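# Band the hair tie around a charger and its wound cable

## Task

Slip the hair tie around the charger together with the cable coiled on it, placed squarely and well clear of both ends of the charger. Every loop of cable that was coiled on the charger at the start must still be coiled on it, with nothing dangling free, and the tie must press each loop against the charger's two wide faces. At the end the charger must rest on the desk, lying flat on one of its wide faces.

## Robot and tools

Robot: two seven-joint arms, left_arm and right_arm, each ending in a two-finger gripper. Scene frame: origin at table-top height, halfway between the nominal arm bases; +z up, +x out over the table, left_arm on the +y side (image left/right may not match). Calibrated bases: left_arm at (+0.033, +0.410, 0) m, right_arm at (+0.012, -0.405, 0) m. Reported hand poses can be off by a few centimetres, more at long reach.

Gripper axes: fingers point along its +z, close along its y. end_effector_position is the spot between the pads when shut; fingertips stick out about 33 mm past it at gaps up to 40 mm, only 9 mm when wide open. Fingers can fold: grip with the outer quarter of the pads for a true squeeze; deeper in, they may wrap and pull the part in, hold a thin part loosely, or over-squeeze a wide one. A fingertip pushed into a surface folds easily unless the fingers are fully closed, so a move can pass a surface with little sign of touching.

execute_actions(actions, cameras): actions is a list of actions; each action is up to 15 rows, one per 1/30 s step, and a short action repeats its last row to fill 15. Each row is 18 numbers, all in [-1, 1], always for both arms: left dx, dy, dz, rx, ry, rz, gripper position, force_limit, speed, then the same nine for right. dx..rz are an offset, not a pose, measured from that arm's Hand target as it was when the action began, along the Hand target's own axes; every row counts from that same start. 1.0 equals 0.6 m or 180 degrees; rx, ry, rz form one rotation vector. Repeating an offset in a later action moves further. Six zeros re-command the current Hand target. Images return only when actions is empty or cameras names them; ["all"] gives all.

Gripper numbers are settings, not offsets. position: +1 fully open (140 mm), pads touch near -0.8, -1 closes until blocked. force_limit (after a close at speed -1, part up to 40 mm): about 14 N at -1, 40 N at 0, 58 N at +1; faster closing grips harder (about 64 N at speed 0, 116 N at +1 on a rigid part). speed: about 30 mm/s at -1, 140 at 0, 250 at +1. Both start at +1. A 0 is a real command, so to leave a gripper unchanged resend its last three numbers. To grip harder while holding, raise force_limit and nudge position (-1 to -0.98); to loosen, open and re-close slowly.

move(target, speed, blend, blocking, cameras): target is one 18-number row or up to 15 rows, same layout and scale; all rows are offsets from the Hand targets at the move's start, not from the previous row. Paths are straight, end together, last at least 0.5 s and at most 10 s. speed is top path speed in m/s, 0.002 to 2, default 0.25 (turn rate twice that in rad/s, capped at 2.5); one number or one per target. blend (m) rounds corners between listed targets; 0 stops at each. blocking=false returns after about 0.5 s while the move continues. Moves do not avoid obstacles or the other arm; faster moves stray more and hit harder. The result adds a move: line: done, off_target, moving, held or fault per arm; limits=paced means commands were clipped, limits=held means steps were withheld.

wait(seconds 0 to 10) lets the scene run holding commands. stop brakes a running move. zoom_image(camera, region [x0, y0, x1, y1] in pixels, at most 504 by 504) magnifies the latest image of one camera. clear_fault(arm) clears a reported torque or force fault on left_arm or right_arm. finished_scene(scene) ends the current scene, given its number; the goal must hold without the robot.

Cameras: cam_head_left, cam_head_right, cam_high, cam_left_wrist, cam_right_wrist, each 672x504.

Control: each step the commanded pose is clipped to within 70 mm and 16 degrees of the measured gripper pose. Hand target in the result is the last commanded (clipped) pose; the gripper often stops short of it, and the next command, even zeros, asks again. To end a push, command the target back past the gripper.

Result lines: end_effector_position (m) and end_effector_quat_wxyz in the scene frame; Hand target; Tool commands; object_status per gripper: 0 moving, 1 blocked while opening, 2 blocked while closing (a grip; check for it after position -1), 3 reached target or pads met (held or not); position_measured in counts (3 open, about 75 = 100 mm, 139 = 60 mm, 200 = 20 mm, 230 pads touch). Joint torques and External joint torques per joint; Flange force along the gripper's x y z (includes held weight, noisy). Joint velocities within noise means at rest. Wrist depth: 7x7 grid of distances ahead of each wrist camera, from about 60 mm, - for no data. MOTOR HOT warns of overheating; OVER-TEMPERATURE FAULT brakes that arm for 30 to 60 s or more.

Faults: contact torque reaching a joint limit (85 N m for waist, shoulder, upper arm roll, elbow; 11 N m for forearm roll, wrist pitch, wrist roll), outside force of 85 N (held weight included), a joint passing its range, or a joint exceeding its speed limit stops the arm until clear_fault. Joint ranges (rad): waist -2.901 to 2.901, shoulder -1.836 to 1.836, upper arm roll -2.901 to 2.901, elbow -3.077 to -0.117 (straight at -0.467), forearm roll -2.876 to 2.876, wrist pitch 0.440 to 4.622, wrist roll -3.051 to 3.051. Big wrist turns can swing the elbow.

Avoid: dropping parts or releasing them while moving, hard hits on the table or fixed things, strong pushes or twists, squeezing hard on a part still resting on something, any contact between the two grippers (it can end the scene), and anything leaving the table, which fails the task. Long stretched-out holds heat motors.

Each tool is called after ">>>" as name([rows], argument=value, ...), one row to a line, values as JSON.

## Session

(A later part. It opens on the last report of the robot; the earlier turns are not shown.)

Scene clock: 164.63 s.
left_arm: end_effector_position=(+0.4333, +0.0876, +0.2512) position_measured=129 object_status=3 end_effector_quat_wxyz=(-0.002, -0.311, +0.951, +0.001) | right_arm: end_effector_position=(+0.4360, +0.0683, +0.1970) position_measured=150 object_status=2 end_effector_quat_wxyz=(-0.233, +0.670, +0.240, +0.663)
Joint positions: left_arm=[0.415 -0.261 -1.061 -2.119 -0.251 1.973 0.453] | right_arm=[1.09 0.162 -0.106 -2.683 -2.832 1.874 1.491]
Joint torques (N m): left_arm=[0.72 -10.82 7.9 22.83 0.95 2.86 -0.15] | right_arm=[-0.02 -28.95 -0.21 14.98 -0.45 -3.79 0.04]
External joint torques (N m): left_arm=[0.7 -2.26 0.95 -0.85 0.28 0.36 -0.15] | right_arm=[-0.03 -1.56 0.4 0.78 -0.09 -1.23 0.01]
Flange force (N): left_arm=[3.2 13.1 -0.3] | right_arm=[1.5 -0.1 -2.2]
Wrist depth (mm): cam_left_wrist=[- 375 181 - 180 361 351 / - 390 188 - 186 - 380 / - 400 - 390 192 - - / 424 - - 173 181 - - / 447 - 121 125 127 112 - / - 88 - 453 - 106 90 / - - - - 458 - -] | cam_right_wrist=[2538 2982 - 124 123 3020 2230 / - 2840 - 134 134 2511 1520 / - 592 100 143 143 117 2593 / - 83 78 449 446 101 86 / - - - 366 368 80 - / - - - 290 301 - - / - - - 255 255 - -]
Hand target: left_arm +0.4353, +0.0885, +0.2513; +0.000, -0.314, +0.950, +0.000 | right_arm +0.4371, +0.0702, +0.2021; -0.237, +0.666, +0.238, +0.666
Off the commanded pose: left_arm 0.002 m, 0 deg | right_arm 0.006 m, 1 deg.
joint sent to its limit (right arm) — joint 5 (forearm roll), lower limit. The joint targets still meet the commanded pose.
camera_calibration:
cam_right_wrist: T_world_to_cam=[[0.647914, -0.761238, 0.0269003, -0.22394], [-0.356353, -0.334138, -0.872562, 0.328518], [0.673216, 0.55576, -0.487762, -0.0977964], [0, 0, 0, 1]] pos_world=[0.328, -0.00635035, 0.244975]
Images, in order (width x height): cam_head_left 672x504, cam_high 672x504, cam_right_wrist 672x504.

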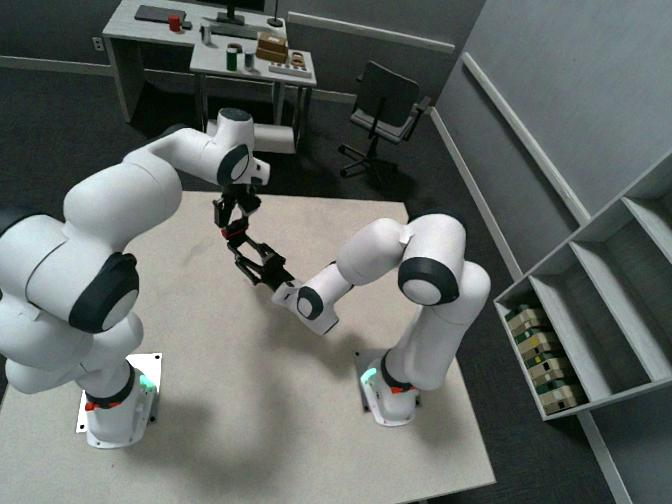

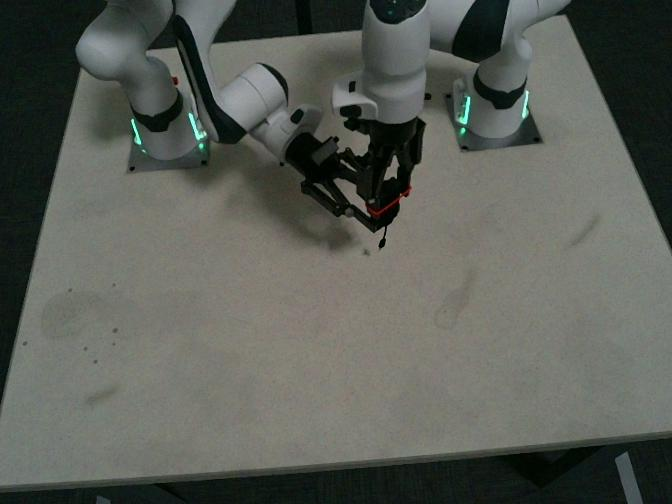

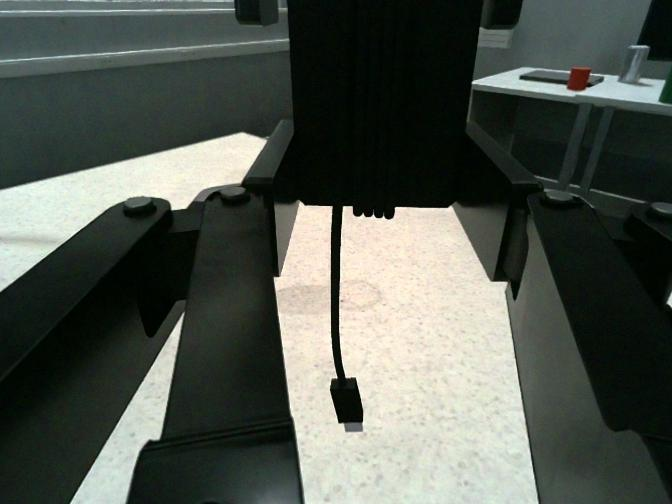

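>>> move([
  [0.0,0,0.0167,0,0,0,0,0.3,-1,0,0,0,0,0,0,-0.98,0.1,-1],
], speed=0.03, cameras=["cam_left_wrist","cam_high","cam_right_wrist"])

>>> zoom_image(camera="cam_high", region=[330, 130, 430, 250])

>>> zoom_image(camera="cam_left_wrist", region=[240, 180, 520, 420])

Scene clock: 167.03 s.
left_arm: end_effector_position=(+0.4329, +0.0868, +0.2420) position_measured=129 object_status=3 end_effector_quat_wxyz=(-0.002, -0.311, +0.950, +0.000) | right_arm: end_effector_position=(+0.4360, +0.0683, +0.1970) position_measured=150 object_status=2 end_effector_quat_wxyz=(-0.233, +0.670, +0.240, +0.663)
Joint positions: left_arm=[0.423 -0.256 -1.076 -2.137 -0.251 1.999 0.45] | right_arm=[1.09 0.162 -0.106 -2.683 -2.832 1.874 1.491]
Joint velocities: left_arm=[0.001 0.001 -0.003 -0.002 -0.002 0.003 0] | right_arm=[within noise]
Joint torques (N m): left_arm=[0.72 -9.32 7.76 22.76 1.34 2.9 -0.18] | right_arm=[0.2 -28.82 0 15.52 -0.51 -3.78 0.03]
External joint torques (N m): left_arm=[0.83 -0.81 1.02 -0.96 0.68 0.38 -0.18] | right_arm=[0.26 -1.47 0.68 1.23 -0.16 -1.21 -0.01]
Flange force (N): left_arm=[-0.1 5.1 1.5] | right_arm=[1.0 -1.1 -0.8]
Wrist depth (mm): cam_left_wrist=[- 365 172 352 172 352 346 / 378 - 178 369 177 360 361 / - - - 394 186 - 378 / - - - 188 185 - - / - 104 109 118 117 112 - / - 88 - - 121 106 90 / - - - - - - -] | cam_right_wrist=[2230 2386 - 124 124 131 2362 / - 3561 - 134 134 2538 1716 / 650 596 100 144 143 117 2651 / - 83 78 474 448 101 86 / - - - 352 367 80 - / - - - 300 302 - - / - - - 255 256 - -]
Hand target: left_arm +0.4353, +0.0885, +0.2413; +0.000, -0.314, +0.950, +0.000 | right_arm +0.4371, +0.0702, +0.2021; -0.237, +0.666, +0.238, +0.666
Off the commanded pose: left_arm 0.003 m, 0 deg | right_arm 0.006 m, 1 deg.
joint sent to its limit (right arm) — joint 5 (forearm roll), lower limit. The joint targets still meet the commanded pose.
move: off_target (right_arm)
camera_calibration:
cam_left_wrist: T_world_to_cam=[[-0.582607, 0.812159, -0.0311095, 0.20226], [0.784259, 0.571815, 0.240759, -0.430183], [0.213323, 0.11587, -0.970086, 0.276137], [0, 0, 0, 1]] pos_world=[0.396307, 0.0497222, 0.37774]
cam_right_wrist: T_world_to_cam=[[0.647914, -0.761238, 0.0269003, -0.22394], [-0.356353, -0.334138, -0.872562, 0.328518], [0.673216, 0.55576, -0.487762, -0.0977964], [0, 0, 0, 1]] pos_world=[0.328, -0.00635035, 0.244975]
Images, in order (width x height): cam_high 672x504, cam_left_wrist 672x504, cam_right_wrist 672x504.

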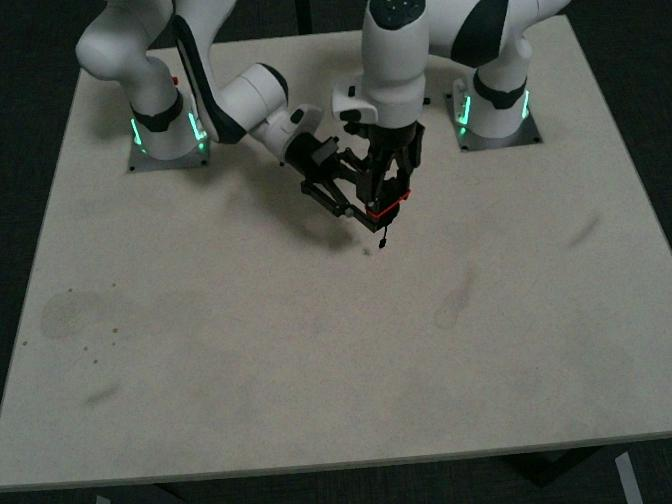

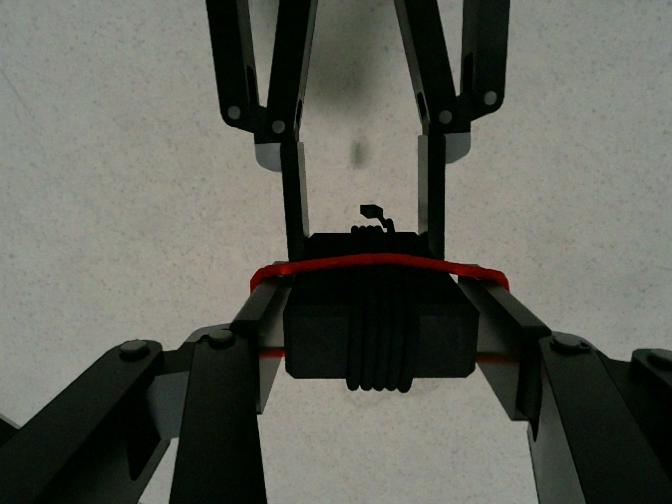

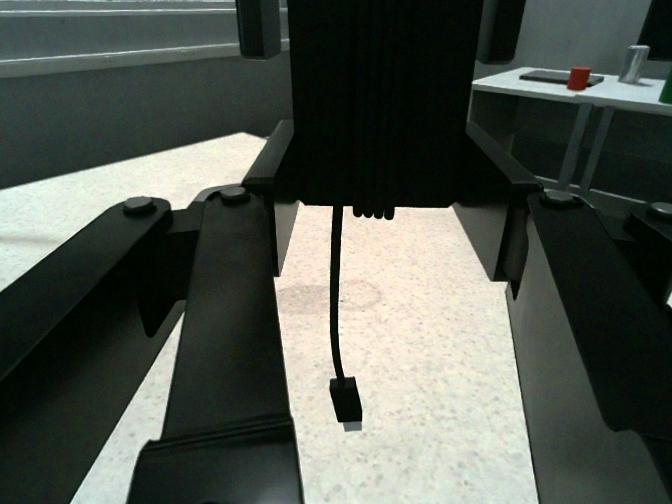

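Scaled by 4.200 from the camera's 672x504 image, which has a finer 960x720 frame.

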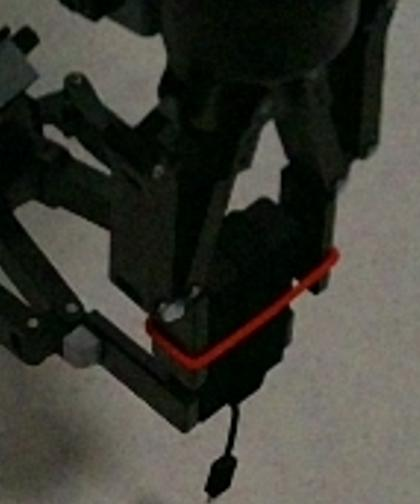

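Scaled by 1.800 from the camera's 672x504 image, which has a finer 960x720 frame.

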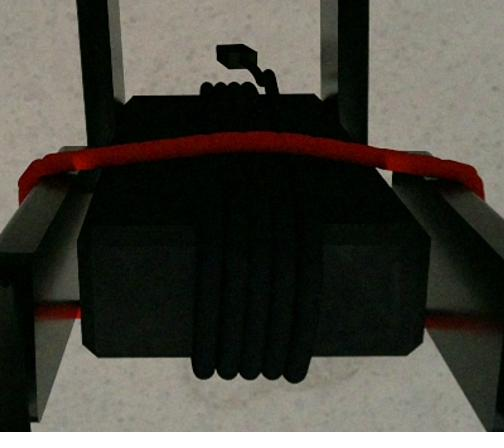

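>>> execute_actions([
  [[0,0,0,0,0,0,0,0.3,-1,0,0,0,0,0,0,-0.98,0.1,-1]],
], cameras=["cam_head_left","cam_head_right"])

>>> zoom_image(camera="cam_head_left", region=[200, 200, 270, 270])

>>> zoom_image(camera="cam_head_right", region=[210, 200, 290, 280])

Scene clock: 168.07 s.
left_arm: end_effector_position=(+0.4330, +0.0869, +0.2417) position_measured=129 object_status=3 end_effector_quat_wxyz=(-0.002, -0.311, +0.950, +0.000) | right_arm: end_effector_position=(+0.4360, +0.0683, +0.1970) position_measured=150 object_status=2 end_effector_quat_wxyz=(-0.233, +0.670, +0.240, +0.663)
Joint positions: left_arm=[0.426 -0.256 -1.078 -2.137 -0.251 1.999 0.45] | right_arm=[1.09 0.162 -0.106 -2.683 -2.832 1.874 1.491]
Joint torques (N m): left_arm=[1.01 -9.73 7.51 22.78 1.2 2.89 -0.13] | right_arm=[0.21 -28.84 -0.08 15.43 -0.47 -3.8 0.02]
External joint torques (N m): left_arm=[0.94 -1.48 0.62 -0.79 0.53 0.38 -0.13] | right_arm=[0.24 -1.42 0.56 1.14 -0.12 -1.22 -0.01]
Flange force (N): left_arm=[0.9 6.6 0.8] | right_arm=[0.9 -0.9 -1.0]
Wrist depth (mm): cam_left_wrist=[- - 172 - 172 - 359 / - - 178 - 178 365 - / 387 - - - 207 392 - / - - 393 158 181 392 - / - - 121 118 - 122 - / - 88 - - - 106 90 / - - - - 470 - -] | cam_right_wrist=[2410 2565 - 124 124 126 2111 / - 2840 3314 134 134 2565 1767 / 647 650 100 144 143 121 2593 / - 83 78 471 447 100 86 / - - - 366 369 80 - / - - - 290 302 - - / - - - 255 255 - -]
Hand target: left_arm +0.4353, +0.0885, +0.2413; +0.000, -0.314, +0.950, +0.000 | right_arm +0.4371, +0.0702, +0.2021; -0.237, +0.666, +0.238, +0.666
Off the commanded pose: left_arm 0.003 m, 0 deg | right_arm 0.006 m, 1 deg.
joint sent to its limit (right arm) — joint 5 (forearm roll), lower limit. The joint targets still meet the commanded pose.
Images, in order (width x height): cam_head_left 672x504, cam_head_right 672x504.

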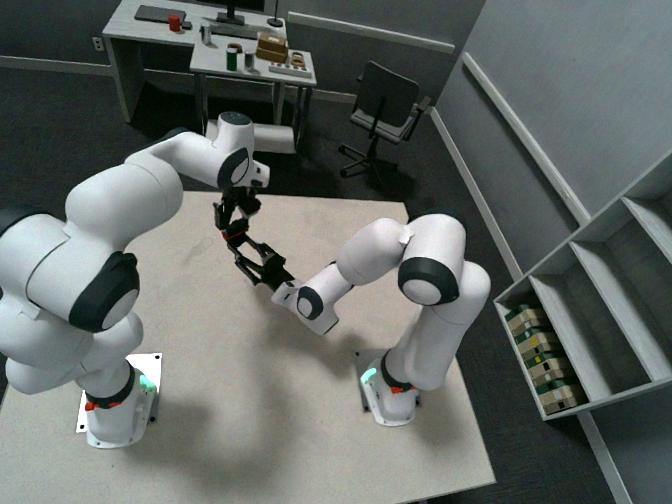

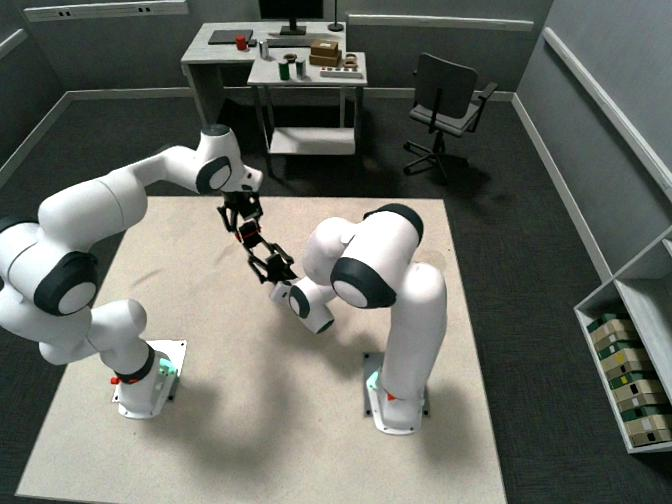

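Scaled by 7.200 from the camera's 672x504 image, which has a finer 960x720 frame.

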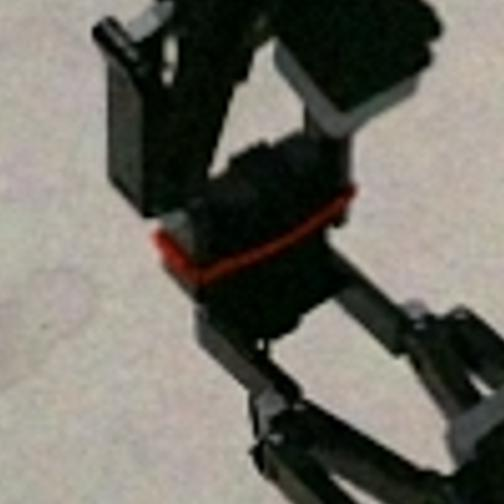

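Scaled by 6.300 from the camera's 672x504 image, which has a finer 960x720 frame.

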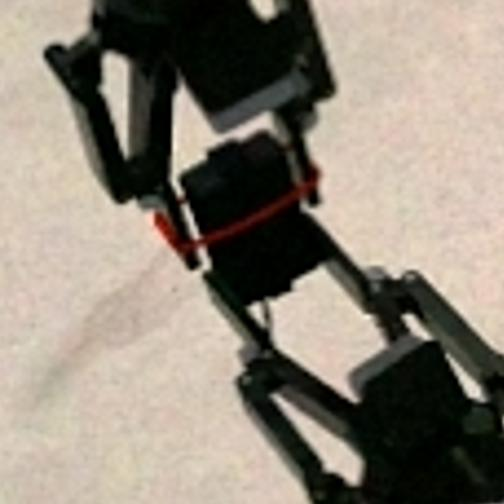

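>>> move([
  [0.0,-0.002,0.008,0,0,0,0,0.3,-1,0,0,0,0,0,0,-0.98,0.1,-1],
  [0.0,-0.002,0.008,0,0,0,-1,-0.1,-1,0,0,0,0,0,0,-0.98,0.1,-1],
], speed=0.03)

>>> wait(seconds=1, cameras=["cam_left_wrist"])

Scene clock: 169.83 s.
left_arm: end_effector_position=(+0.4341, +0.0854, +0.2371) position_measured=148 object_status=0 end_effector_quat_wxyz=(-0.001, -0.311, +0.950, -0.001) | right_arm: end_effector_position=(+0.4359, +0.0685, +0.1969) position_measured=150 object_status=2 end_effector_quat_wxyz=(-0.234, +0.670, +0.239, +0.662)
Joint positions: left_arm=[0.44 -0.248 -1.097 -2.142 -0.247 2.014 0.445] | right_arm=[1.09 0.162 -0.106 -2.683 -2.833 1.874 1.494]
Joint torques (N m): left_arm=[1.23 -9.41 7.53 22.46 1.51 2.62 -0.03] | right_arm=[0.28 -28.87 -0.03 15.44 -0.58 -3.84 -0.17]
External joint torques (N m): left_arm=[1.24 -1.29 0.84 -1.14 0.85 0.11 -0.03] | right_arm=[0.29 -1.52 0.6 1.19 -0.22 -1.27 -0.21]
Flange force (N): left_arm=[-0.1 6.1 0.9] | right_arm=[1.2 -1.0 -1.0]
Wrist depth (mm): cam_left_wrist=[- - 169 349 169 164 - / 374 - 174 183 173 - 357 / 389 387 383 193 182 - 385 / - - - 176 144 - - / 427 - 111 114 113 118 388 / - 84 - 116 - 84 89 / - - - 442 - - -] | cam_right_wrist=[- 2909 132 124 124 125 1835 / - - - 134 134 2511 1767 / 655 645 100 143 142 117 2209 / - 83 77 467 448 100 86 / - - - 351 368 80 - / - - - 290 300 - - / - - - 255 255 - -]
Hand target: left_arm +0.4360, +0.0875, +0.2365; +0.000, -0.314, +0.950, +0.000 | right_arm +0.4371, +0.0702, +0.2021; -0.237, +0.666, +0.238, +0.666
Off the commanded pose: left_arm 0.003 m, 0 deg | right_arm 0.006 m, 1 deg.
joint sent to its limit (right arm) — joint 5 (forearm roll), lower limit. The joint targets still meet the commanded pose.
move: off_target (right_arm)

Scene clock: 170.83 s.
left_arm: end_effector_position=(+0.4341, +0.0854, +0.2371) position_measured=148 object_status=2 end_effector_quat_wxyz=(-0.001, -0.311, +0.950, -0.001) | right_arm: end_effector_position=(+0.4359, +0.0685, +0.1969) position_measured=150 object_status=2 end_effector_quat_wxyz=(-0.234, +0.670, +0.239, +0.662)
Joint positions: left_arm=[0.44 -0.248 -1.097 -2.142 -0.247 2.014 0.445] | right_arm=[1.09 0.162 -0.106 -2.683 -2.833 1.874 1.495]
Joint torques (N m): left_arm=[1.22 -9.38 7.49 22.46 1.49 2.61 -0.05] | right_arm=[0.25 -28.94 -0.08 15.43 -0.54 -3.82 -0.15]
External joint torques (N m): left_arm=[1.27 -1.24 0.84 -1.1 0.82 0.11 -0.05] | right_arm=[0.14 -1.51 0.44 1.13 -0.17 -1.25 -0.18]
Flange force (N): left_arm=[-0.2 5.7 0.9] | right_arm=[1.3 -0.6 -1.1]
Wrist depth (mm): cam_left_wrist=[- - 169 166 167 343 347 / - 391 174 359 172 359 357 / 390 381 381 201 183 374 - / - - - 176 180 394 - / - - 111 114 - 109 - / - 84 - 116 115 110 90 / - - - 454 - - -] | cam_right_wrist=[- 2485 131 124 124 124 1909 / 2538 3020 - 134 134 2681 1780 / 2681 652 100 144 143 117 2593 / - 83 77 463 443 100 86 / - - - 350 368 80 - / - - - 300 300 - - / - - - 256 255 - -]
Hand target: left_arm +0.4360, +0.0875, +0.2365; +0.000, -0.314, +0.950, +0.000 | right_arm +0.4371, +0.0702, +0.2021; -0.237, +0.666, +0.238, +0.666
Tool commands: left_gripper/position=-1.0 left_gripper/force_limit=-0.1 left_gripper/speed=-1.0 right_gripper/position=-0.98 right_gripper/force_limit=+0.1 right_gripper/speed=-1.0
Off the commanded pose: left_arm 0.003 m, 0 deg | right_arm 0.006 m, 1 deg.
wait: 1.00 s; at rest by 0.17 s
camera_calibration:
cam_left_wrist: T_world_to_cam=[[-0.583533, 0.811431, -0.0327081, 0.204822], [0.783162, 0.572944, 0.241644, -0.428934], [0.214817, 0.115391, -0.969814, 0.270662], [0, 0, 0, 1]] pos_world=[0.397303, 0.0483241, 0.37284]
Images, in order (width x height): cam_left_wrist 672x504.

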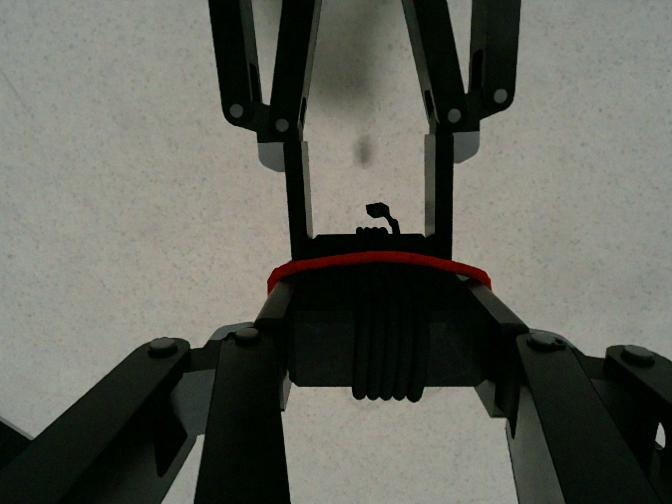

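>>> move([
  [0,0,0,0,0,0,-1,-0.1,-1,0,0,0,0,0,0,0.1,0.2,-1],
  [0,0,0,0,0,0,-1,-0.1,-1,0,0,-0.14,0,0,0,0.1,0.2,-1],
], speed=0.1, cameras=["cam_left_wrist","cam_right_wrist"])

Scene clock: 173.37 s.
left_arm: end_effector_position=(+0.4343, +0.0875, +0.2358) position_measured=148 object_status=2 end_effector_quat_wxyz=(-0.002, -0.313, +0.950, +0.001) | right_arm: end_effector_position=(+0.3726, +0.0170, +0.2007) position_measured=117 object_status=3 end_effector_quat_wxyz=(-0.238, +0.668, +0.237, +0.664)
Joint positions: left_arm=[0.443 -0.248 -1.097 -2.145 -0.247 2.014 0.445] | right_arm=[1.143 0.009 -0.066 -2.924 -2.748 1.769 1.495]
Joint velocities: left_arm=[within noise] | right_arm=[0 0 0 0 0.003 -0.005 -0.003]
Joint torques (N m): left_arm=[0.01 -9.93 6.85 24.45 0.96 2.69 -0.04] | right_arm=[0.13 -20.61 0.21 11.75 0.17 -2.75 -0.35]
External joint torques (N m): left_arm=[0.12 -1.77 0.25 0.81 0.3 0.18 -0.04] | right_arm=[0.13 -0.11 0.23 -0.75 0.49 -0.15 -0.38]
Flange force (N): left_arm=[1.8 5.1 -3.3] | right_arm=[0.9 -1.8 -3.5]
Wrist depth (mm): cam_left_wrist=[- 361 160 - 161 - - / - - - 367 363 367 357 / 385 389 356 371 380 - - / - 402 373 146 145 383 - / - 413 111 114 - 108 - / - 84 - - - 84 90 / - - - - - - -] | cam_right_wrist=[2434 2681 2742 201 200 - 2130 / - - - 213 217 2622 1893 / 613 676 110 591 635 124 1956 / - 86 437 486 461 106 80 / - - 377 377 379 101 - / - - 309 309 308 - - / - - 269 261 262 - -]
Hand target: left_arm +0.4360, +0.0875, +0.2365; +0.000, -0.314, +0.950, +0.000 | right_arm +0.3720, +0.0171, +0.2022; -0.237, +0.666, +0.238, +0.666
Off the commanded pose: left_arm 0.002 m, 0 deg | right_arm 0.002 m, 0 deg.
move: done
camera_calibration:
cam_left_wrist: T_world_to_cam=[[-0.586394, 0.80947, -0.0300108, 0.204029], [0.781713, 0.575219, 0.240931, -0.429408], [0.212289, 0.117821, -0.970078, 0.270042], [0, 0, 0, 1]] pos_world=[0.397988, 0.0500322, 0.371543]
cam_right_wrist: T_world_to_cam=[[0.648942, -0.760636, 0.0175057, -0.220563], [-0.355157, -0.323192, -0.877161, 0.292265], [0.672858, 0.56301, -0.479878, -0.0264113], [0, 0, 0, 1]] pos_world=[0.264703, -0.0584404, 0.24755]
Images, in order (width x height): cam_left_wrist 672x504, cam_right_wrist 672x504.

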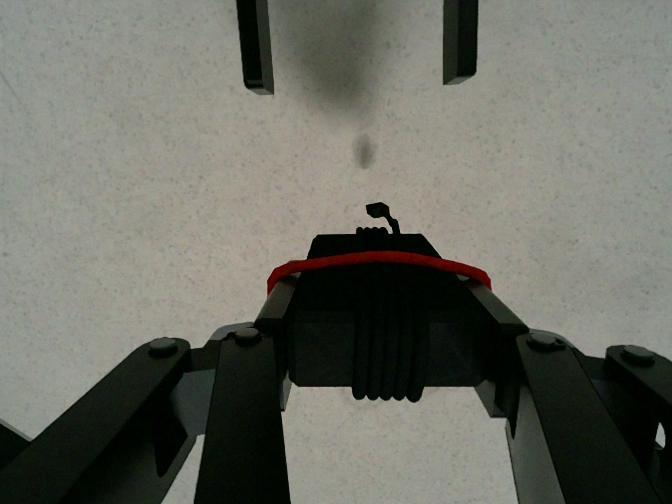

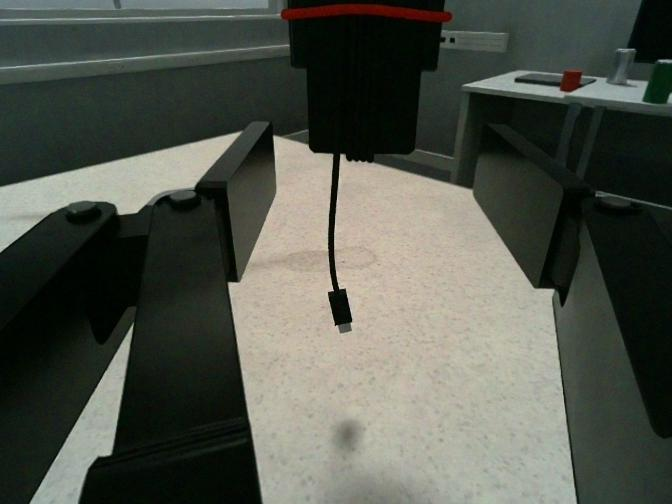

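>>> move([
  [0,0,0,0,0,0.5,-1,-0.1,-1,0,0,-0.035,0,0,0,-0.2,0.2,-1],
], speed=0.3, cameras=["cam_left_wrist","cam_right_wrist"])

Scene clock: 177.93 s.
left_arm: end_effector_position=(+0.4343, +0.0893, +0.2341) position_measured=148 object_status=2 end_effector_quat_wxyz=(-0.005, +0.448, +0.894, +0.000) | right_arm: end_effector_position=(+0.3563, +0.0038, +0.2009) position_measured=154 object_status=3 end_effector_quat_wxyz=(-0.238, +0.668, +0.236, +0.665)
Joint positions: left_arm=[0.042 -0.142 -0.732 -2.15 -0.107 2.032 1.906] | right_arm=[1.171 -0.03 -0.059 -2.982 -2.715 1.747 1.494]
Joint velocities: left_arm=[0 -0.001 0 -0.001 0 0 0.004] | right_arm=[within noise]
Joint torques (N m): left_arm=[-0.82 -23.52 3.46 24.78 0.46 2.75 0.11] | right_arm=[0.06 -18.9 0.26 11.24 0.09 -2.82 -0.34]
External joint torques (N m): left_arm=[-0.83 -3.63 0.62 0.79 -0.3 0.34 0.11] | right_arm=[0 -0.14 0.13 -0.77 0.4 -0.22 -0.37]
Flange force (N): left_arm=[13.3 -3.9 -4.7] | right_arm=[0.9 -1.0 -3.4]
Wrist depth (mm): cam_left_wrist=[- 340 - 356 - 341 340 / 377 - 368 - - - 347 / - 381 375 382 367 365 - / 396 - 395 145 142 372 - / - - 112 - 113 109 - / - 84 - 116 115 110 90 / - - - 459 - - -] | cam_right_wrist=[2410 2945 - 204 - 2711 2111 / 2593 2316 - 228 - 2711 1849 / 2593 739 96 592 157 111 2622 / - 80 78 462 465 103 83 / - 72 - 378 381 83 - / - - - 310 310 - - / - - - 269 265 - -]
Hand target: left_arm +0.4360, +0.0875, +0.2365; +0.000, +0.450, +0.893, +0.000 | right_arm +0.3557, +0.0039, +0.2022; -0.237, +0.666, +0.238, +0.666
Off the commanded pose: left_arm 0.003 m, 1 deg | right_arm 0.001 m, 0 deg.
move: done
camera_calibration:
cam_left_wrist: T_world_to_cam=[[0.805737, 0.591162, -0.0362581, -0.381147], [0.581679, -0.778313, 0.236386, -0.221295], [0.111522, -0.211556, -0.970982, 0.341531], [0, 0, 0, 1]] pos_world=[0.397739, 0.125335, 0.370112]
cam_right_wrist: T_world_to_cam=[[0.648928, -0.760653, 0.0172865, -0.219907], [-0.354823, -0.322648, -0.877496, 0.282388], [0.673047, 0.563298, -0.479272, -0.00802652], [0, 0, 0, 1]] pos_world=[0.248304, -0.0716398, 0.247749]
Images, in order (width x height): cam_left_wrist 672x504, cam_right_wrist 672x504.

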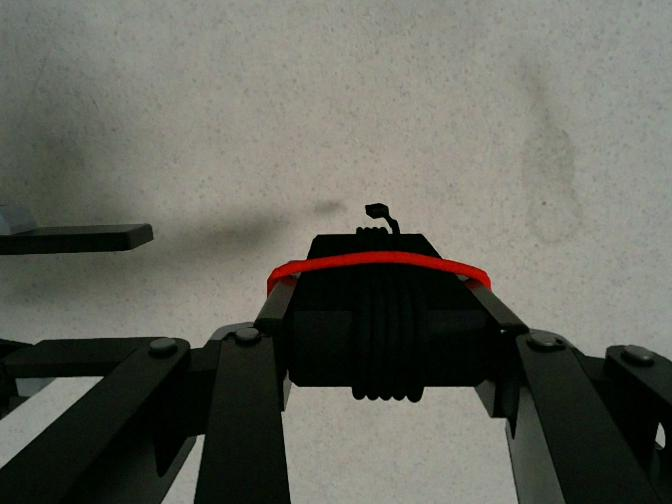

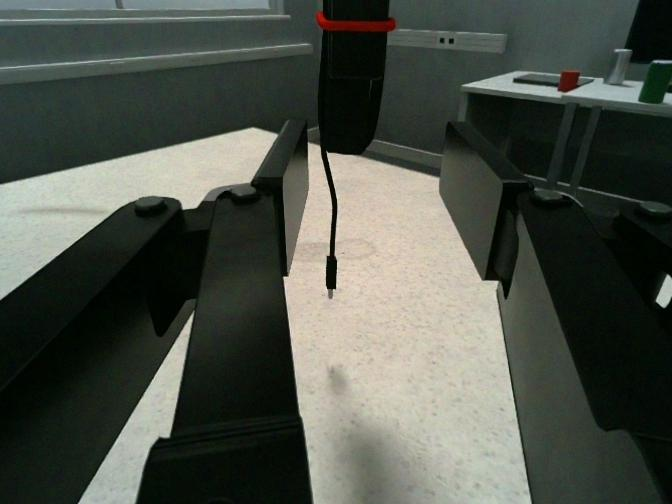

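>>> move([
  [0,0,0,0,0,0,-1,-0.1,-1,0.09,-0.014,0,0,0,0,-0.2,0.2,-1],
  [0,0,0,0,0,0,-1,-0.1,-1,0.09,-0.014,0.09,0,0,0,-0.2,0.2,-1],
], speed=0.15, blend=0.01, cameras=["cam_left_wrist","cam_right_wrist"])

Scene clock: 179.73 s.
left_arm: end_effector_position=(+0.4343, +0.0892, +0.2341) position_measured=148 object_status=2 end_effector_quat_wxyz=(-0.004, +0.449, +0.894, +0.000) | right_arm: end_effector_position=(+0.3918, +0.0446, +0.2579) position_measured=154 object_status=3 end_effector_quat_wxyz=(-0.239, +0.666, +0.234, +0.667)
Joint positions: left_arm=[0.042 -0.142 -0.732 -2.15 -0.107 2.033 1.908] | right_arm=[1.129 -0.135 -0.09 -2.842 -2.761 1.969 1.409]
Joint velocities: left_arm=[within noise] | right_arm=[-0.001 0.001 0.002 0.001 -0.002 0.004 -0.001]
Joint torques (N m): left_arm=[-0.41 -23.62 3.15 24.81 0.48 2.75 0.2] | right_arm=[-0.55 -18.78 0.49 16.62 -0.67 -2.17 -0.39]
External joint torques (N m): left_arm=[-0.36 -3.72 0.36 0.84 -0.27 0.34 0.2] | right_arm=[-0.56 0.87 0.07 -0.09 -0.13 0.4 -0.42]
Flange force (N): left_arm=[13.2 -3.6 -4.8] | right_arm=[-1.0 0.2 2.4]
Wrist depth (mm): cam_left_wrist=[- - - 349 352 345 - / - - 363 - 357 357 346 / - 382 364 - - 370 371 / - 120 150 147 144 - - / - - 111 112 112 108 - / - 84 - 114 114 84 90 / - - - - 438 - -] | cam_right_wrist=[- 3508 2982 137 135 2130 2251 / 2593 3508 3561 170 162 2511 1657 / 2711 3059 96 180 158 111 2622 / - 80 78 211 230 103 83 / - 72 - 471 469 83 - / - - - 381 383 - - / - - - 322 323 - -]
Hand target: left_arm +0.4360, +0.0875, +0.2365; +0.000, +0.450, +0.893, +0.000 | right_arm +0.3923, +0.0446, +0.2562; -0.237, +0.666, +0.238, +0.666
Off the commanded pose: left_arm 0.003 m, 1 deg | right_arm 0.002 m, 1 deg.
move: done
camera_calibration:
cam_left_wrist: T_world_to_cam=[[0.806943, 0.589501, -0.0364868, -0.381384], [0.580086, -0.779404, 0.236705, -0.22057], [0.1111, -0.212173, -0.970896, 0.341765], [0, 0, 0, 1]] pos_world=[0.397735, 0.125427, 0.370113]
cam_right_wrist: T_world_to_cam=[[0.648268, -0.761273, 0.014541, -0.211971], [-0.351689, -0.316313, -0.881057, 0.357585], [0.675324, 0.566047, -0.472787, -0.0302569], [0, 0, 0, 1]] pos_world=[0.283606, -0.0311319, 0.30383]
Images, in order (width x height): cam_left_wrist 672x504, cam_right_wrist 672x504.

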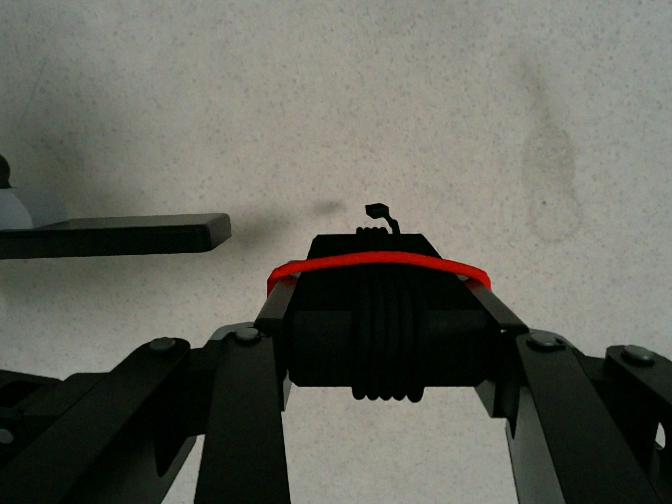

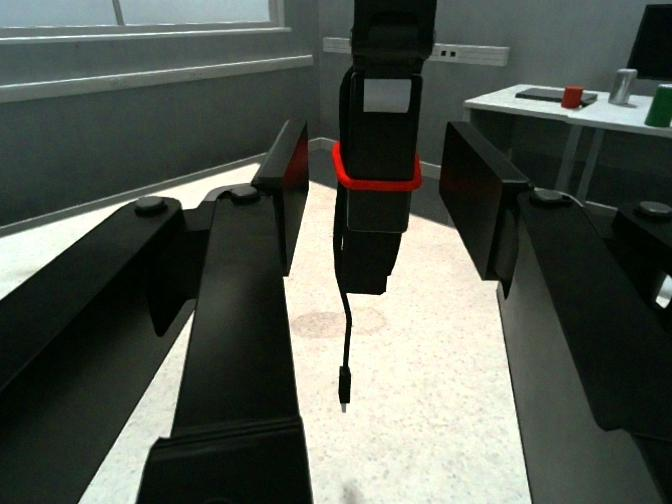

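>>> move([
  [0,0,0,0,0,0,-1,-0.1,-1,0.007,0.0025,0,0,0,0,-0.2,0.2,-1],
  [0,0,0,0,0,0,-1,-0.1,-1,0.007,0.0025,0.05,0,0,0,-0.2,0.2,-1],
], speed=0.08, cameras=["cam_left_wrist","cam_right_wrist"])

Scene clock: 181.60 s.
left_arm: end_effector_position=(+0.4343, +0.0892, +0.2341) position_measured=148 object_status=2 end_effector_quat_wxyz=(-0.004, +0.449, +0.894, +0.000) | right_arm: end_effector_position=(+0.4156, +0.0628, +0.2622) position_measured=154 object_status=3 end_effector_quat_wxyz=(-0.236, +0.664, +0.238, +0.668)
Joint positions: left_arm=[0.042 -0.142 -0.732 -2.15 -0.107 2.033 1.908] | right_arm=[1.107 -0.076 -0.102 -2.753 -2.795 2.004 1.405]
Joint velocities: left_arm=[within noise] | right_arm=[0 0.001 0.001 0 -0.002 0.004 0]
Joint torques (N m): left_arm=[-0.43 -23.59 3.14 24.79 0.48 2.74 0.15] | right_arm=[-0.65 -21.22 0.19 17.14 -0.71 -2.16 0.12]
External joint torques (N m): left_arm=[-0.56 -3.71 0.16 0.8 -0.29 0.33 0.15] | right_arm=[-0.71 1.14 -0.13 -0.25 -0.16 0.44 0.09]
Flange force (N): left_arm=[13.0 -4.0 -4.7] | right_arm=[-2.4 1.2 2.9]
Wrist depth (mm): cam_left_wrist=[- 356 344 353 346 331 339 / - - - - - 357 - / - 382 380 374 375 - - / 408 116 115 146 - - 377 / 418 - 111 - 113 108 - / - 84 - 125 - 84 90 / - - - - - - -] | cam_right_wrist=[- - 3268 108 110 - 3020 / 2294 2272 3561 133 129 2622 1520 / 2434 2909 96 151 145 112 2681 / - 80 78 165 160 103 83 / - 72 - 436 - 83 - / - - - 385 376 - - / - - - 327 328 - -]
Hand target: left_arm +0.4360, +0.0875, +0.2365; +0.000, +0.450, +0.893, +0.000 | right_arm +0.4165, +0.0623, +0.2603; -0.237, +0.666, +0.238, +0.666
Off the commanded pose: left_arm 0.003 m, 1 deg | right_arm 0.002 m, 0 deg.
move: done
camera_calibration:
cam_left_wrist: T_world_to_cam=[[0.806978, 0.589454, -0.0364734, -0.381478], [0.580037, -0.77944, 0.236707, -0.220605], [0.111099, -0.212174, -0.970896, 0.341754], [0, 0, 0, 1]] pos_world=[0.397834, 0.125427, 0.370113]
cam_right_wrist: T_world_to_cam=[[0.648669, -0.760619, 0.0262168, -0.216828], [-0.345049, -0.324618, -0.880661, 0.373084], [0.678358, 0.562211, -0.473021, -0.0556232], [0, 0, 0, 1]] pos_world=[0.307114, -0.0125419, 0.307934]
Images, in order (width x height): cam_left_wrist 672x504, cam_right_wrist 672x504.

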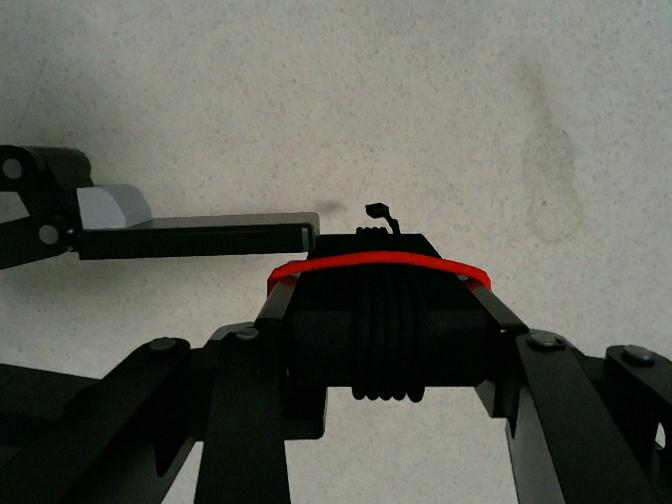

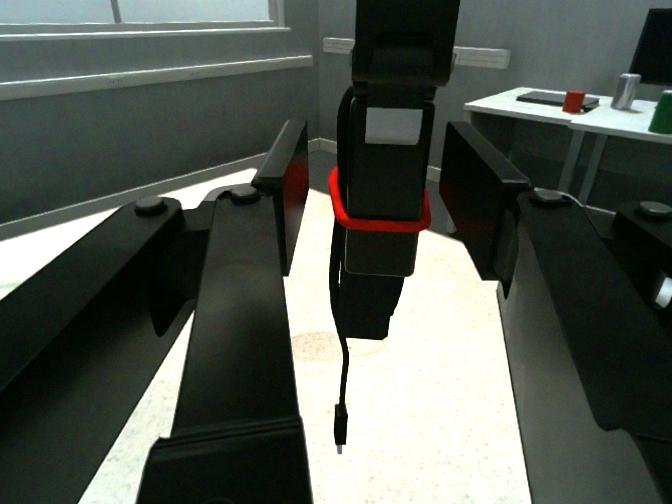

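>>> move([
  [0,0,0,0,0,0,-1,-0.1,-1,0.001,0.001,0.055,0,0,0,-0.2,0.2,-1],
], speed=0.08, cameras=["cam_left_wrist","cam_right_wrist","cam_high"])

Scene clock: 182.93 s.
left_arm: end_effector_position=(+0.4343, +0.0892, +0.2342) position_measured=148 object_status=2 end_effector_quat_wxyz=(-0.004, +0.449, +0.894, +0.000) | right_arm: end_effector_position=(+0.4416, +0.0831, +0.2628) position_measured=154 object_status=3 end_effector_quat_wxyz=(-0.235, +0.664, +0.239, +0.668)
Joint positions: left_arm=[0.042 -0.142 -0.732 -2.15 -0.107 2.033 1.908] | right_arm=[1.091 0 -0.115 -2.653 -2.823 2.035 1.417]
Joint velocities: left_arm=[within noise] | right_arm=[0 0 0 0 -0.002 0.004 0.005]
Joint torques (N m): left_arm=[-0.41 -23.55 3.09 24.76 0.47 2.75 0.18] | right_arm=[-0.59 -24.16 0.07 17.63 -0.69 -2.12 0.07]
External joint torques (N m): left_arm=[-0.42 -3.74 0.25 0.82 -0.29 0.34 0.19] | right_arm=[-0.6 1.24 0.06 -0.16 -0.15 0.49 0.04]
Flange force (N): left_arm=[13.2 -3.8 -4.8] | right_arm=[-2.3 0.6 3.2]
Wrist depth (mm): cam_left_wrist=[359 - - - - - - / - - 365 - 361 352 - / 390 116 375 - - - - / - 117 115 115 144 - - / - 409 111 114 - 118 380 / - 84 - 125 124 110 90 / - - - 126 - - -] | cam_right_wrist=[2339 - - - - - 1893 / 2565 2742 4338 88 85 2774 1520 / - 3059 96 123 117 121 2651 / - 80 78 126 125 103 83 / - 72 - 151 154 83 - / - - - 359 372 - - / - - - 327 327 - -]
Hand target: left_arm +0.4360, +0.0875, +0.2365; +0.000, +0.450, +0.893, +0.000 | right_arm +0.4424, +0.0827, +0.2609; -0.237, +0.666, +0.238, +0.666
Off the commanded pose: left_arm 0.003 m, 1 deg | right_arm 0.002 m, 0 deg.
move: done
camera_calibration:
cam_left_wrist: T_world_to_cam=[[0.80697, 0.58947, -0.0363948, -0.381502], [0.58003, -0.779428, 0.236764, -0.220648], [0.111198, -0.212171, -0.970885, 0.341808], [0, 0, 0, 1]] pos_world=[0.397835, 0.125427, 0.370213]
cam_right_wrist: T_world_to_cam=[[0.648464, -0.760758, 0.0272399, -0.218439], [-0.344466, -0.325155, -0.880691, 0.389025], [0.67885, 0.561713, -0.472907, -0.0846412], [0, 0, 0, 1]] pos_world=[0.333115, 0.00785778, 0.308534]
Images, in order (width x height): cam_high 672x504, cam_left_wrist 672x504, cam_right_wrist 672x504.

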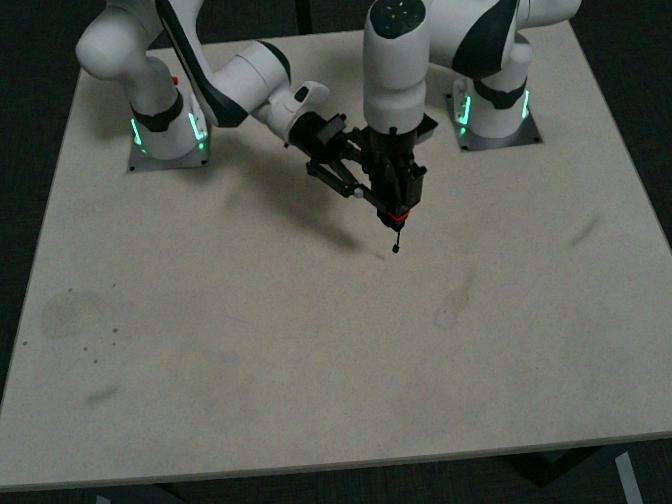

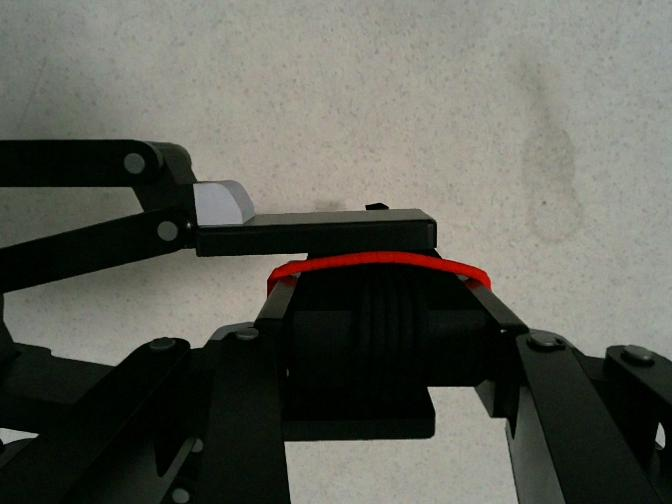

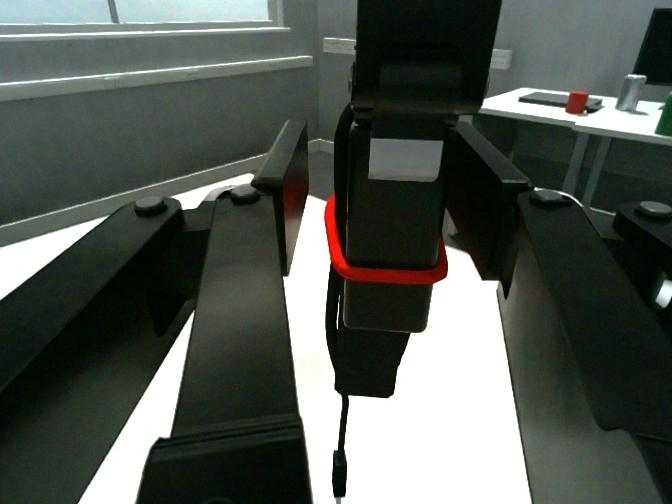

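>>> execute_actions([
  [[0,0,0,0,0,0,-1,-0.1,-1,0,0,0,0,0,0,-1,-0.1,-1]],
])

>>> wait(seconds=1.5, cameras=["cam_left_wrist","cam_right_wrist"])

Scene clock: 184.07 s.
left_arm: end_effector_position=(+0.4342, +0.0893, +0.2339) position_measured=148 object_status=2 end_effector_quat_wxyz=(-0.005, +0.450, +0.893, +0.000) | right_arm: end_effector_position=(+0.4427, +0.0821, +0.2623) position_measured=185 object_status=2 end_effector_quat_wxyz=(-0.236, +0.665, +0.237, +0.668)
Joint positions: left_arm=[0.042 -0.142 -0.732 -2.15 -0.107 2.033 1.911] | right_arm=[1.089 0.001 -0.116 -2.653 -2.823 2.036 1.421]
Joint velocities: left_arm=[within noise] | right_arm=[0 0 0 0.001 0.002 0 0.006]
Joint torques (N m): left_arm=[-0.41 -23.42 3.14 25.21 0.47 2.71 0.03] | right_arm=[0.08 -24.39 0.36 17.49 -0.68 -2.23 -0.16]
External joint torques (N m): left_arm=[-0.42 -3.53 0.29 1.26 -0.29 0.31 0.03] | right_arm=[0.09 0.94 0.37 -0.22 -0.15 0.36 -0.19]
Flange force (N): left_arm=[10.6 -3.4 -5.4] | right_arm=[-1.6 -0.8 1.7]
Wrist depth (mm): cam_left_wrist=[357 357 353 - - - 347 / - 362 361 363 - - 363 / - 115 - 370 - - 357 / - 119 120 117 128 - 377 / - - 117 114 113 399 387 / - 84 - 125 - 84 90 / - - - - - - -] | cam_right_wrist=[2386 2774 - - - 2651 2485 / 2460 - - 87 84 2460 1634 / 2711 3139 106 109 114 2742 1807 / - - 83 124 121 78 81 / - 64 - 151 138 - 70 / - - - 165 - - - / - - - 337 - - -]
Hand target: left_arm +0.4360, +0.0875, +0.2365; +0.000, +0.450, +0.893, +0.000 | right_arm +0.4424, +0.0827, +0.2609; -0.237, +0.666, +0.238, +0.666
Off the commanded pose: left_arm 0.004 m, 1 deg | right_arm 0.002 m, 0 deg.

Scene clock: 185.57 s.
left_arm: end_effector_position=(+0.4342, +0.0893, +0.2339) position_measured=148 object_status=2 end_effector_quat_wxyz=(-0.005, +0.450, +0.893, +0.000) | right_arm: end_effector_position=(+0.4427, +0.0821, +0.2623) position_measured=185 object_status=2 end_effector_quat_wxyz=(-0.236, +0.666, +0.236, +0.667)
Joint positions: left_arm=[0.042 -0.142 -0.732 -2.15 -0.107 2.033 1.911] | right_arm=[1.089 0.001 -0.116 -2.653 -2.823 2.036 1.422]
Joint torques (N m): left_arm=[-0.54 -23.44 3.1 25.19 0.48 2.7 0.04] | right_arm=[0 -24.45 0.43 17.55 -0.7 -2.23 -0.15]
External joint torques (N m): left_arm=[-0.59 -3.65 0.22 1.24 -0.28 0.3 0.04] | right_arm=[-0.09 0.97 0.33 -0.26 -0.15 0.37 -0.18]
Flange force (N): left_arm=[11.1 -3.7 -5.4] | right_arm=[-1.6 -0.5 1.7]
Wrist depth (mm): cam_left_wrist=[362 358 353 - - 342 342 / - 369 356 - 359 354 356 / - 115 - - - - 363 / - 119 120 131 381 - - / - - 117 - - 114 391 / - 84 - 124 114 84 90 / - - - - - - -] | cam_right_wrist=[2272 2460 3408 - - 2742 2111 / 2410 3670 3848 87 84 2565 1680 / 1849 4044 106 109 114 2565 2945 / - - 83 124 121 78 81 / - 64 - 151 137 - 70 / - - - 165 - - - / - - - 337 - - -]
Hand target: left_arm +0.4360, +0.0875, +0.2365; +0.000, +0.450, +0.893, +0.000 | right_arm +0.4424, +0.0827, +0.2609; -0.237, +0.666, +0.238, +0.666
Tool commands: left_gripper/position=-1.0 left_gripper/force_limit=-0.1 left_gripper/speed=-1.0 right_gripper/position=-1.0 right_gripper/force_limit=-0.1 right_gripper/speed=-1.0
Off the commanded pose: left_arm 0.004 m, 1 deg | right_arm 0.002 m, 0 deg.
wait: 1.50 s; at rest by 0.17 s
camera_calibration:
cam_left_wrist: T_world_to_cam=[[0.808731, 0.58705, -0.0364303, -0.382002], [0.577733, -0.781221, 0.23647, -0.219179], [0.110359, -0.212287, -0.970956, 0.34193], [0, 0, 0, 1]] pos_world=[0.397828, 0.125615, 0.369912]
cam_right_wrist: T_world_to_cam=[[0.646911, -0.762256, 0.0217363, -0.217671], [-0.349086, -0.321364, -0.880263, 0.390289], [0.677971, 0.561864, -0.473987, -0.0842926], [0, 0, 0, 1]] pos_world=[0.334207, 0.00686479, 0.308335]
Images, in order (width x height): cam_left_wrist 672x504, cam_right_wrist 672x504.

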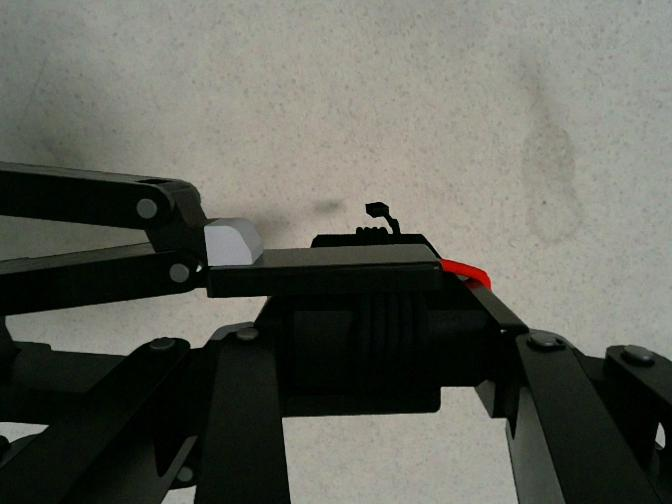

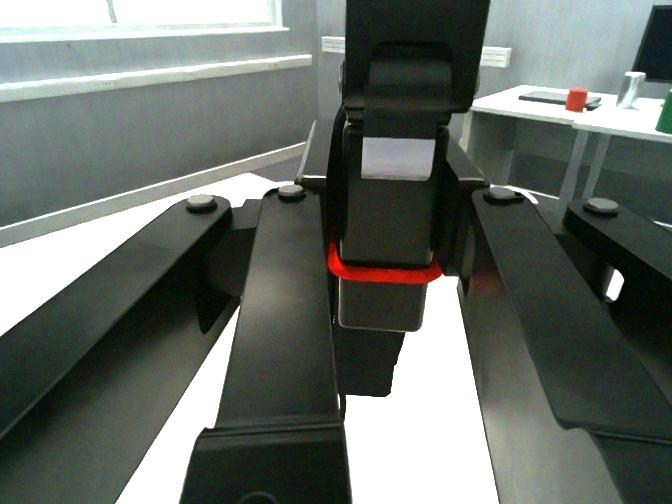

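>>> move([
  [0,0,0,0,0,0,-1,-0.1,-1,0,0,0,0,0,0,-0.98,0.1,-1],
  [0,0,0,0,0,0,-0.04,0.2,-1,0,0,0,0,0,0,-0.98,0.1,-1],
  [0,0,-0.02,0,0,0,-0.04,0.2,-1,0,0,0,0,0,0,-0.98,0.1,-1],
], speed=0.03, cameras=["cam_left_wrist","cam_right_wrist"])

Scene clock: 187.63 s.
left_arm: end_effector_position=(+0.4357, +0.0918, +0.2429) position_measured=135 object_status=3 end_effector_quat_wxyz=(-0.005, +0.448, +0.894, +0.001) | right_arm: end_effector_position=(+0.4443, +0.0830, +0.2662) position_measured=187 object_status=2 end_effector_quat_wxyz=(-0.238, +0.663, +0.234, +0.670)
Joint positions: left_arm=[0.042 -0.151 -0.724 -2.135 -0.109 2.009 1.914] | right_arm=[1.088 -0.001 -0.116 -2.649 -2.824 2.032 1.425]
Joint velocities: left_arm=[-0.001 -0.001 0 0.001 -0.001 -0.003 -0.001] | right_arm=[within noise]
Joint torques (N m): left_arm=[-1.96 -25.16 2.31 27.81 -0.38 2.34 0.16] | right_arm=[-0.73 -22.3 -0.15 15.74 -0.48 -1.54 -0.18]
External joint torques (N m): left_arm=[-1.94 -5.47 -0.65 3.84 -1.15 -0.05 0.16] | right_arm=[-0.68 3.18 -0.11 -2.15 0.06 1.09 -0.22]
Flange force (N): left_arm=[11.2 -6.2 -12.6] | right_arm=[-6.0 0.5 1.9]
Wrist depth (mm): cam_left_wrist=[- - 360 358 - - - / - - 364 370 362 - 362 / 390 122 385 372 - - - / 407 125 126 138 120 - 389 / - 126 117 120 - 117 400 / - 89 113 130 - 110 90 / - - - 450 - - -] | cam_right_wrist=[2230 2742 3098 - 75 - 2410 / 2538 2075 3458 - 92 2651 1570 / - 2982 94 109 112 2711 2386 / - - 83 120 119 87 78 / - 66 - 149 - - 72 / - - - 165 - - - / - - - 332 - - -]
Hand target: left_arm +0.4360, +0.0875, +0.2485; +0.000, +0.450, +0.893, +0.000 | right_arm +0.4424, +0.0827, +0.2609; -0.237, +0.666, +0.238, +0.666
Off the commanded pose: left_arm 0.007 m, 1 deg | right_arm 0.006 m, 1 deg.
move: off_target (left_arm, right_arm); target 2's new numbers were sent with left_arm's hand 0.004 m and 1 deg from that target
camera_calibration:
cam_left_wrist: T_world_to_cam=[[0.805937, 0.590967, -0.0349894, -0.38385], [0.581365, -0.778918, 0.235164, -0.221733], [0.11172, -0.209869, -0.971326, 0.350239], [0, 0, 0, 1]] pos_world=[0.399138, 0.127635, 0.378909]
cam_right_wrist: T_world_to_cam=[[0.646172, -0.762983, 0.0178208, -0.216703], [-0.346081, -0.313748, -0.884189, 0.393577], [0.680213, 0.565171, -0.46679, -0.0872846], [0, 0, 0, 1]] pos_world=[0.335609, 0.00747435, 0.311115]
Images, in order (width x height): cam_left_wrist 672x504, cam_right_wrist 672x504.

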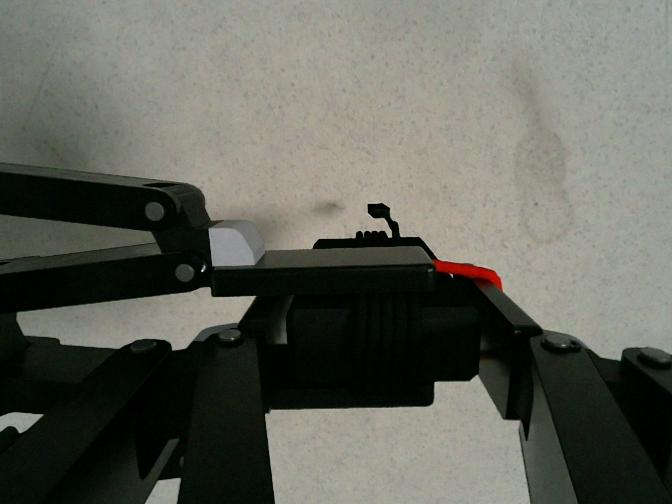

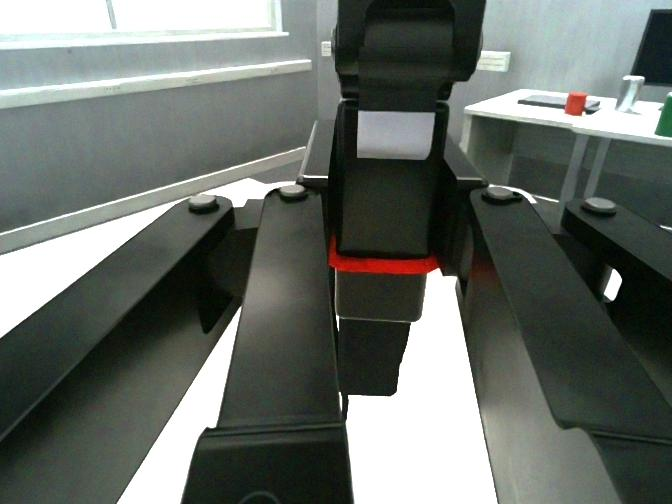

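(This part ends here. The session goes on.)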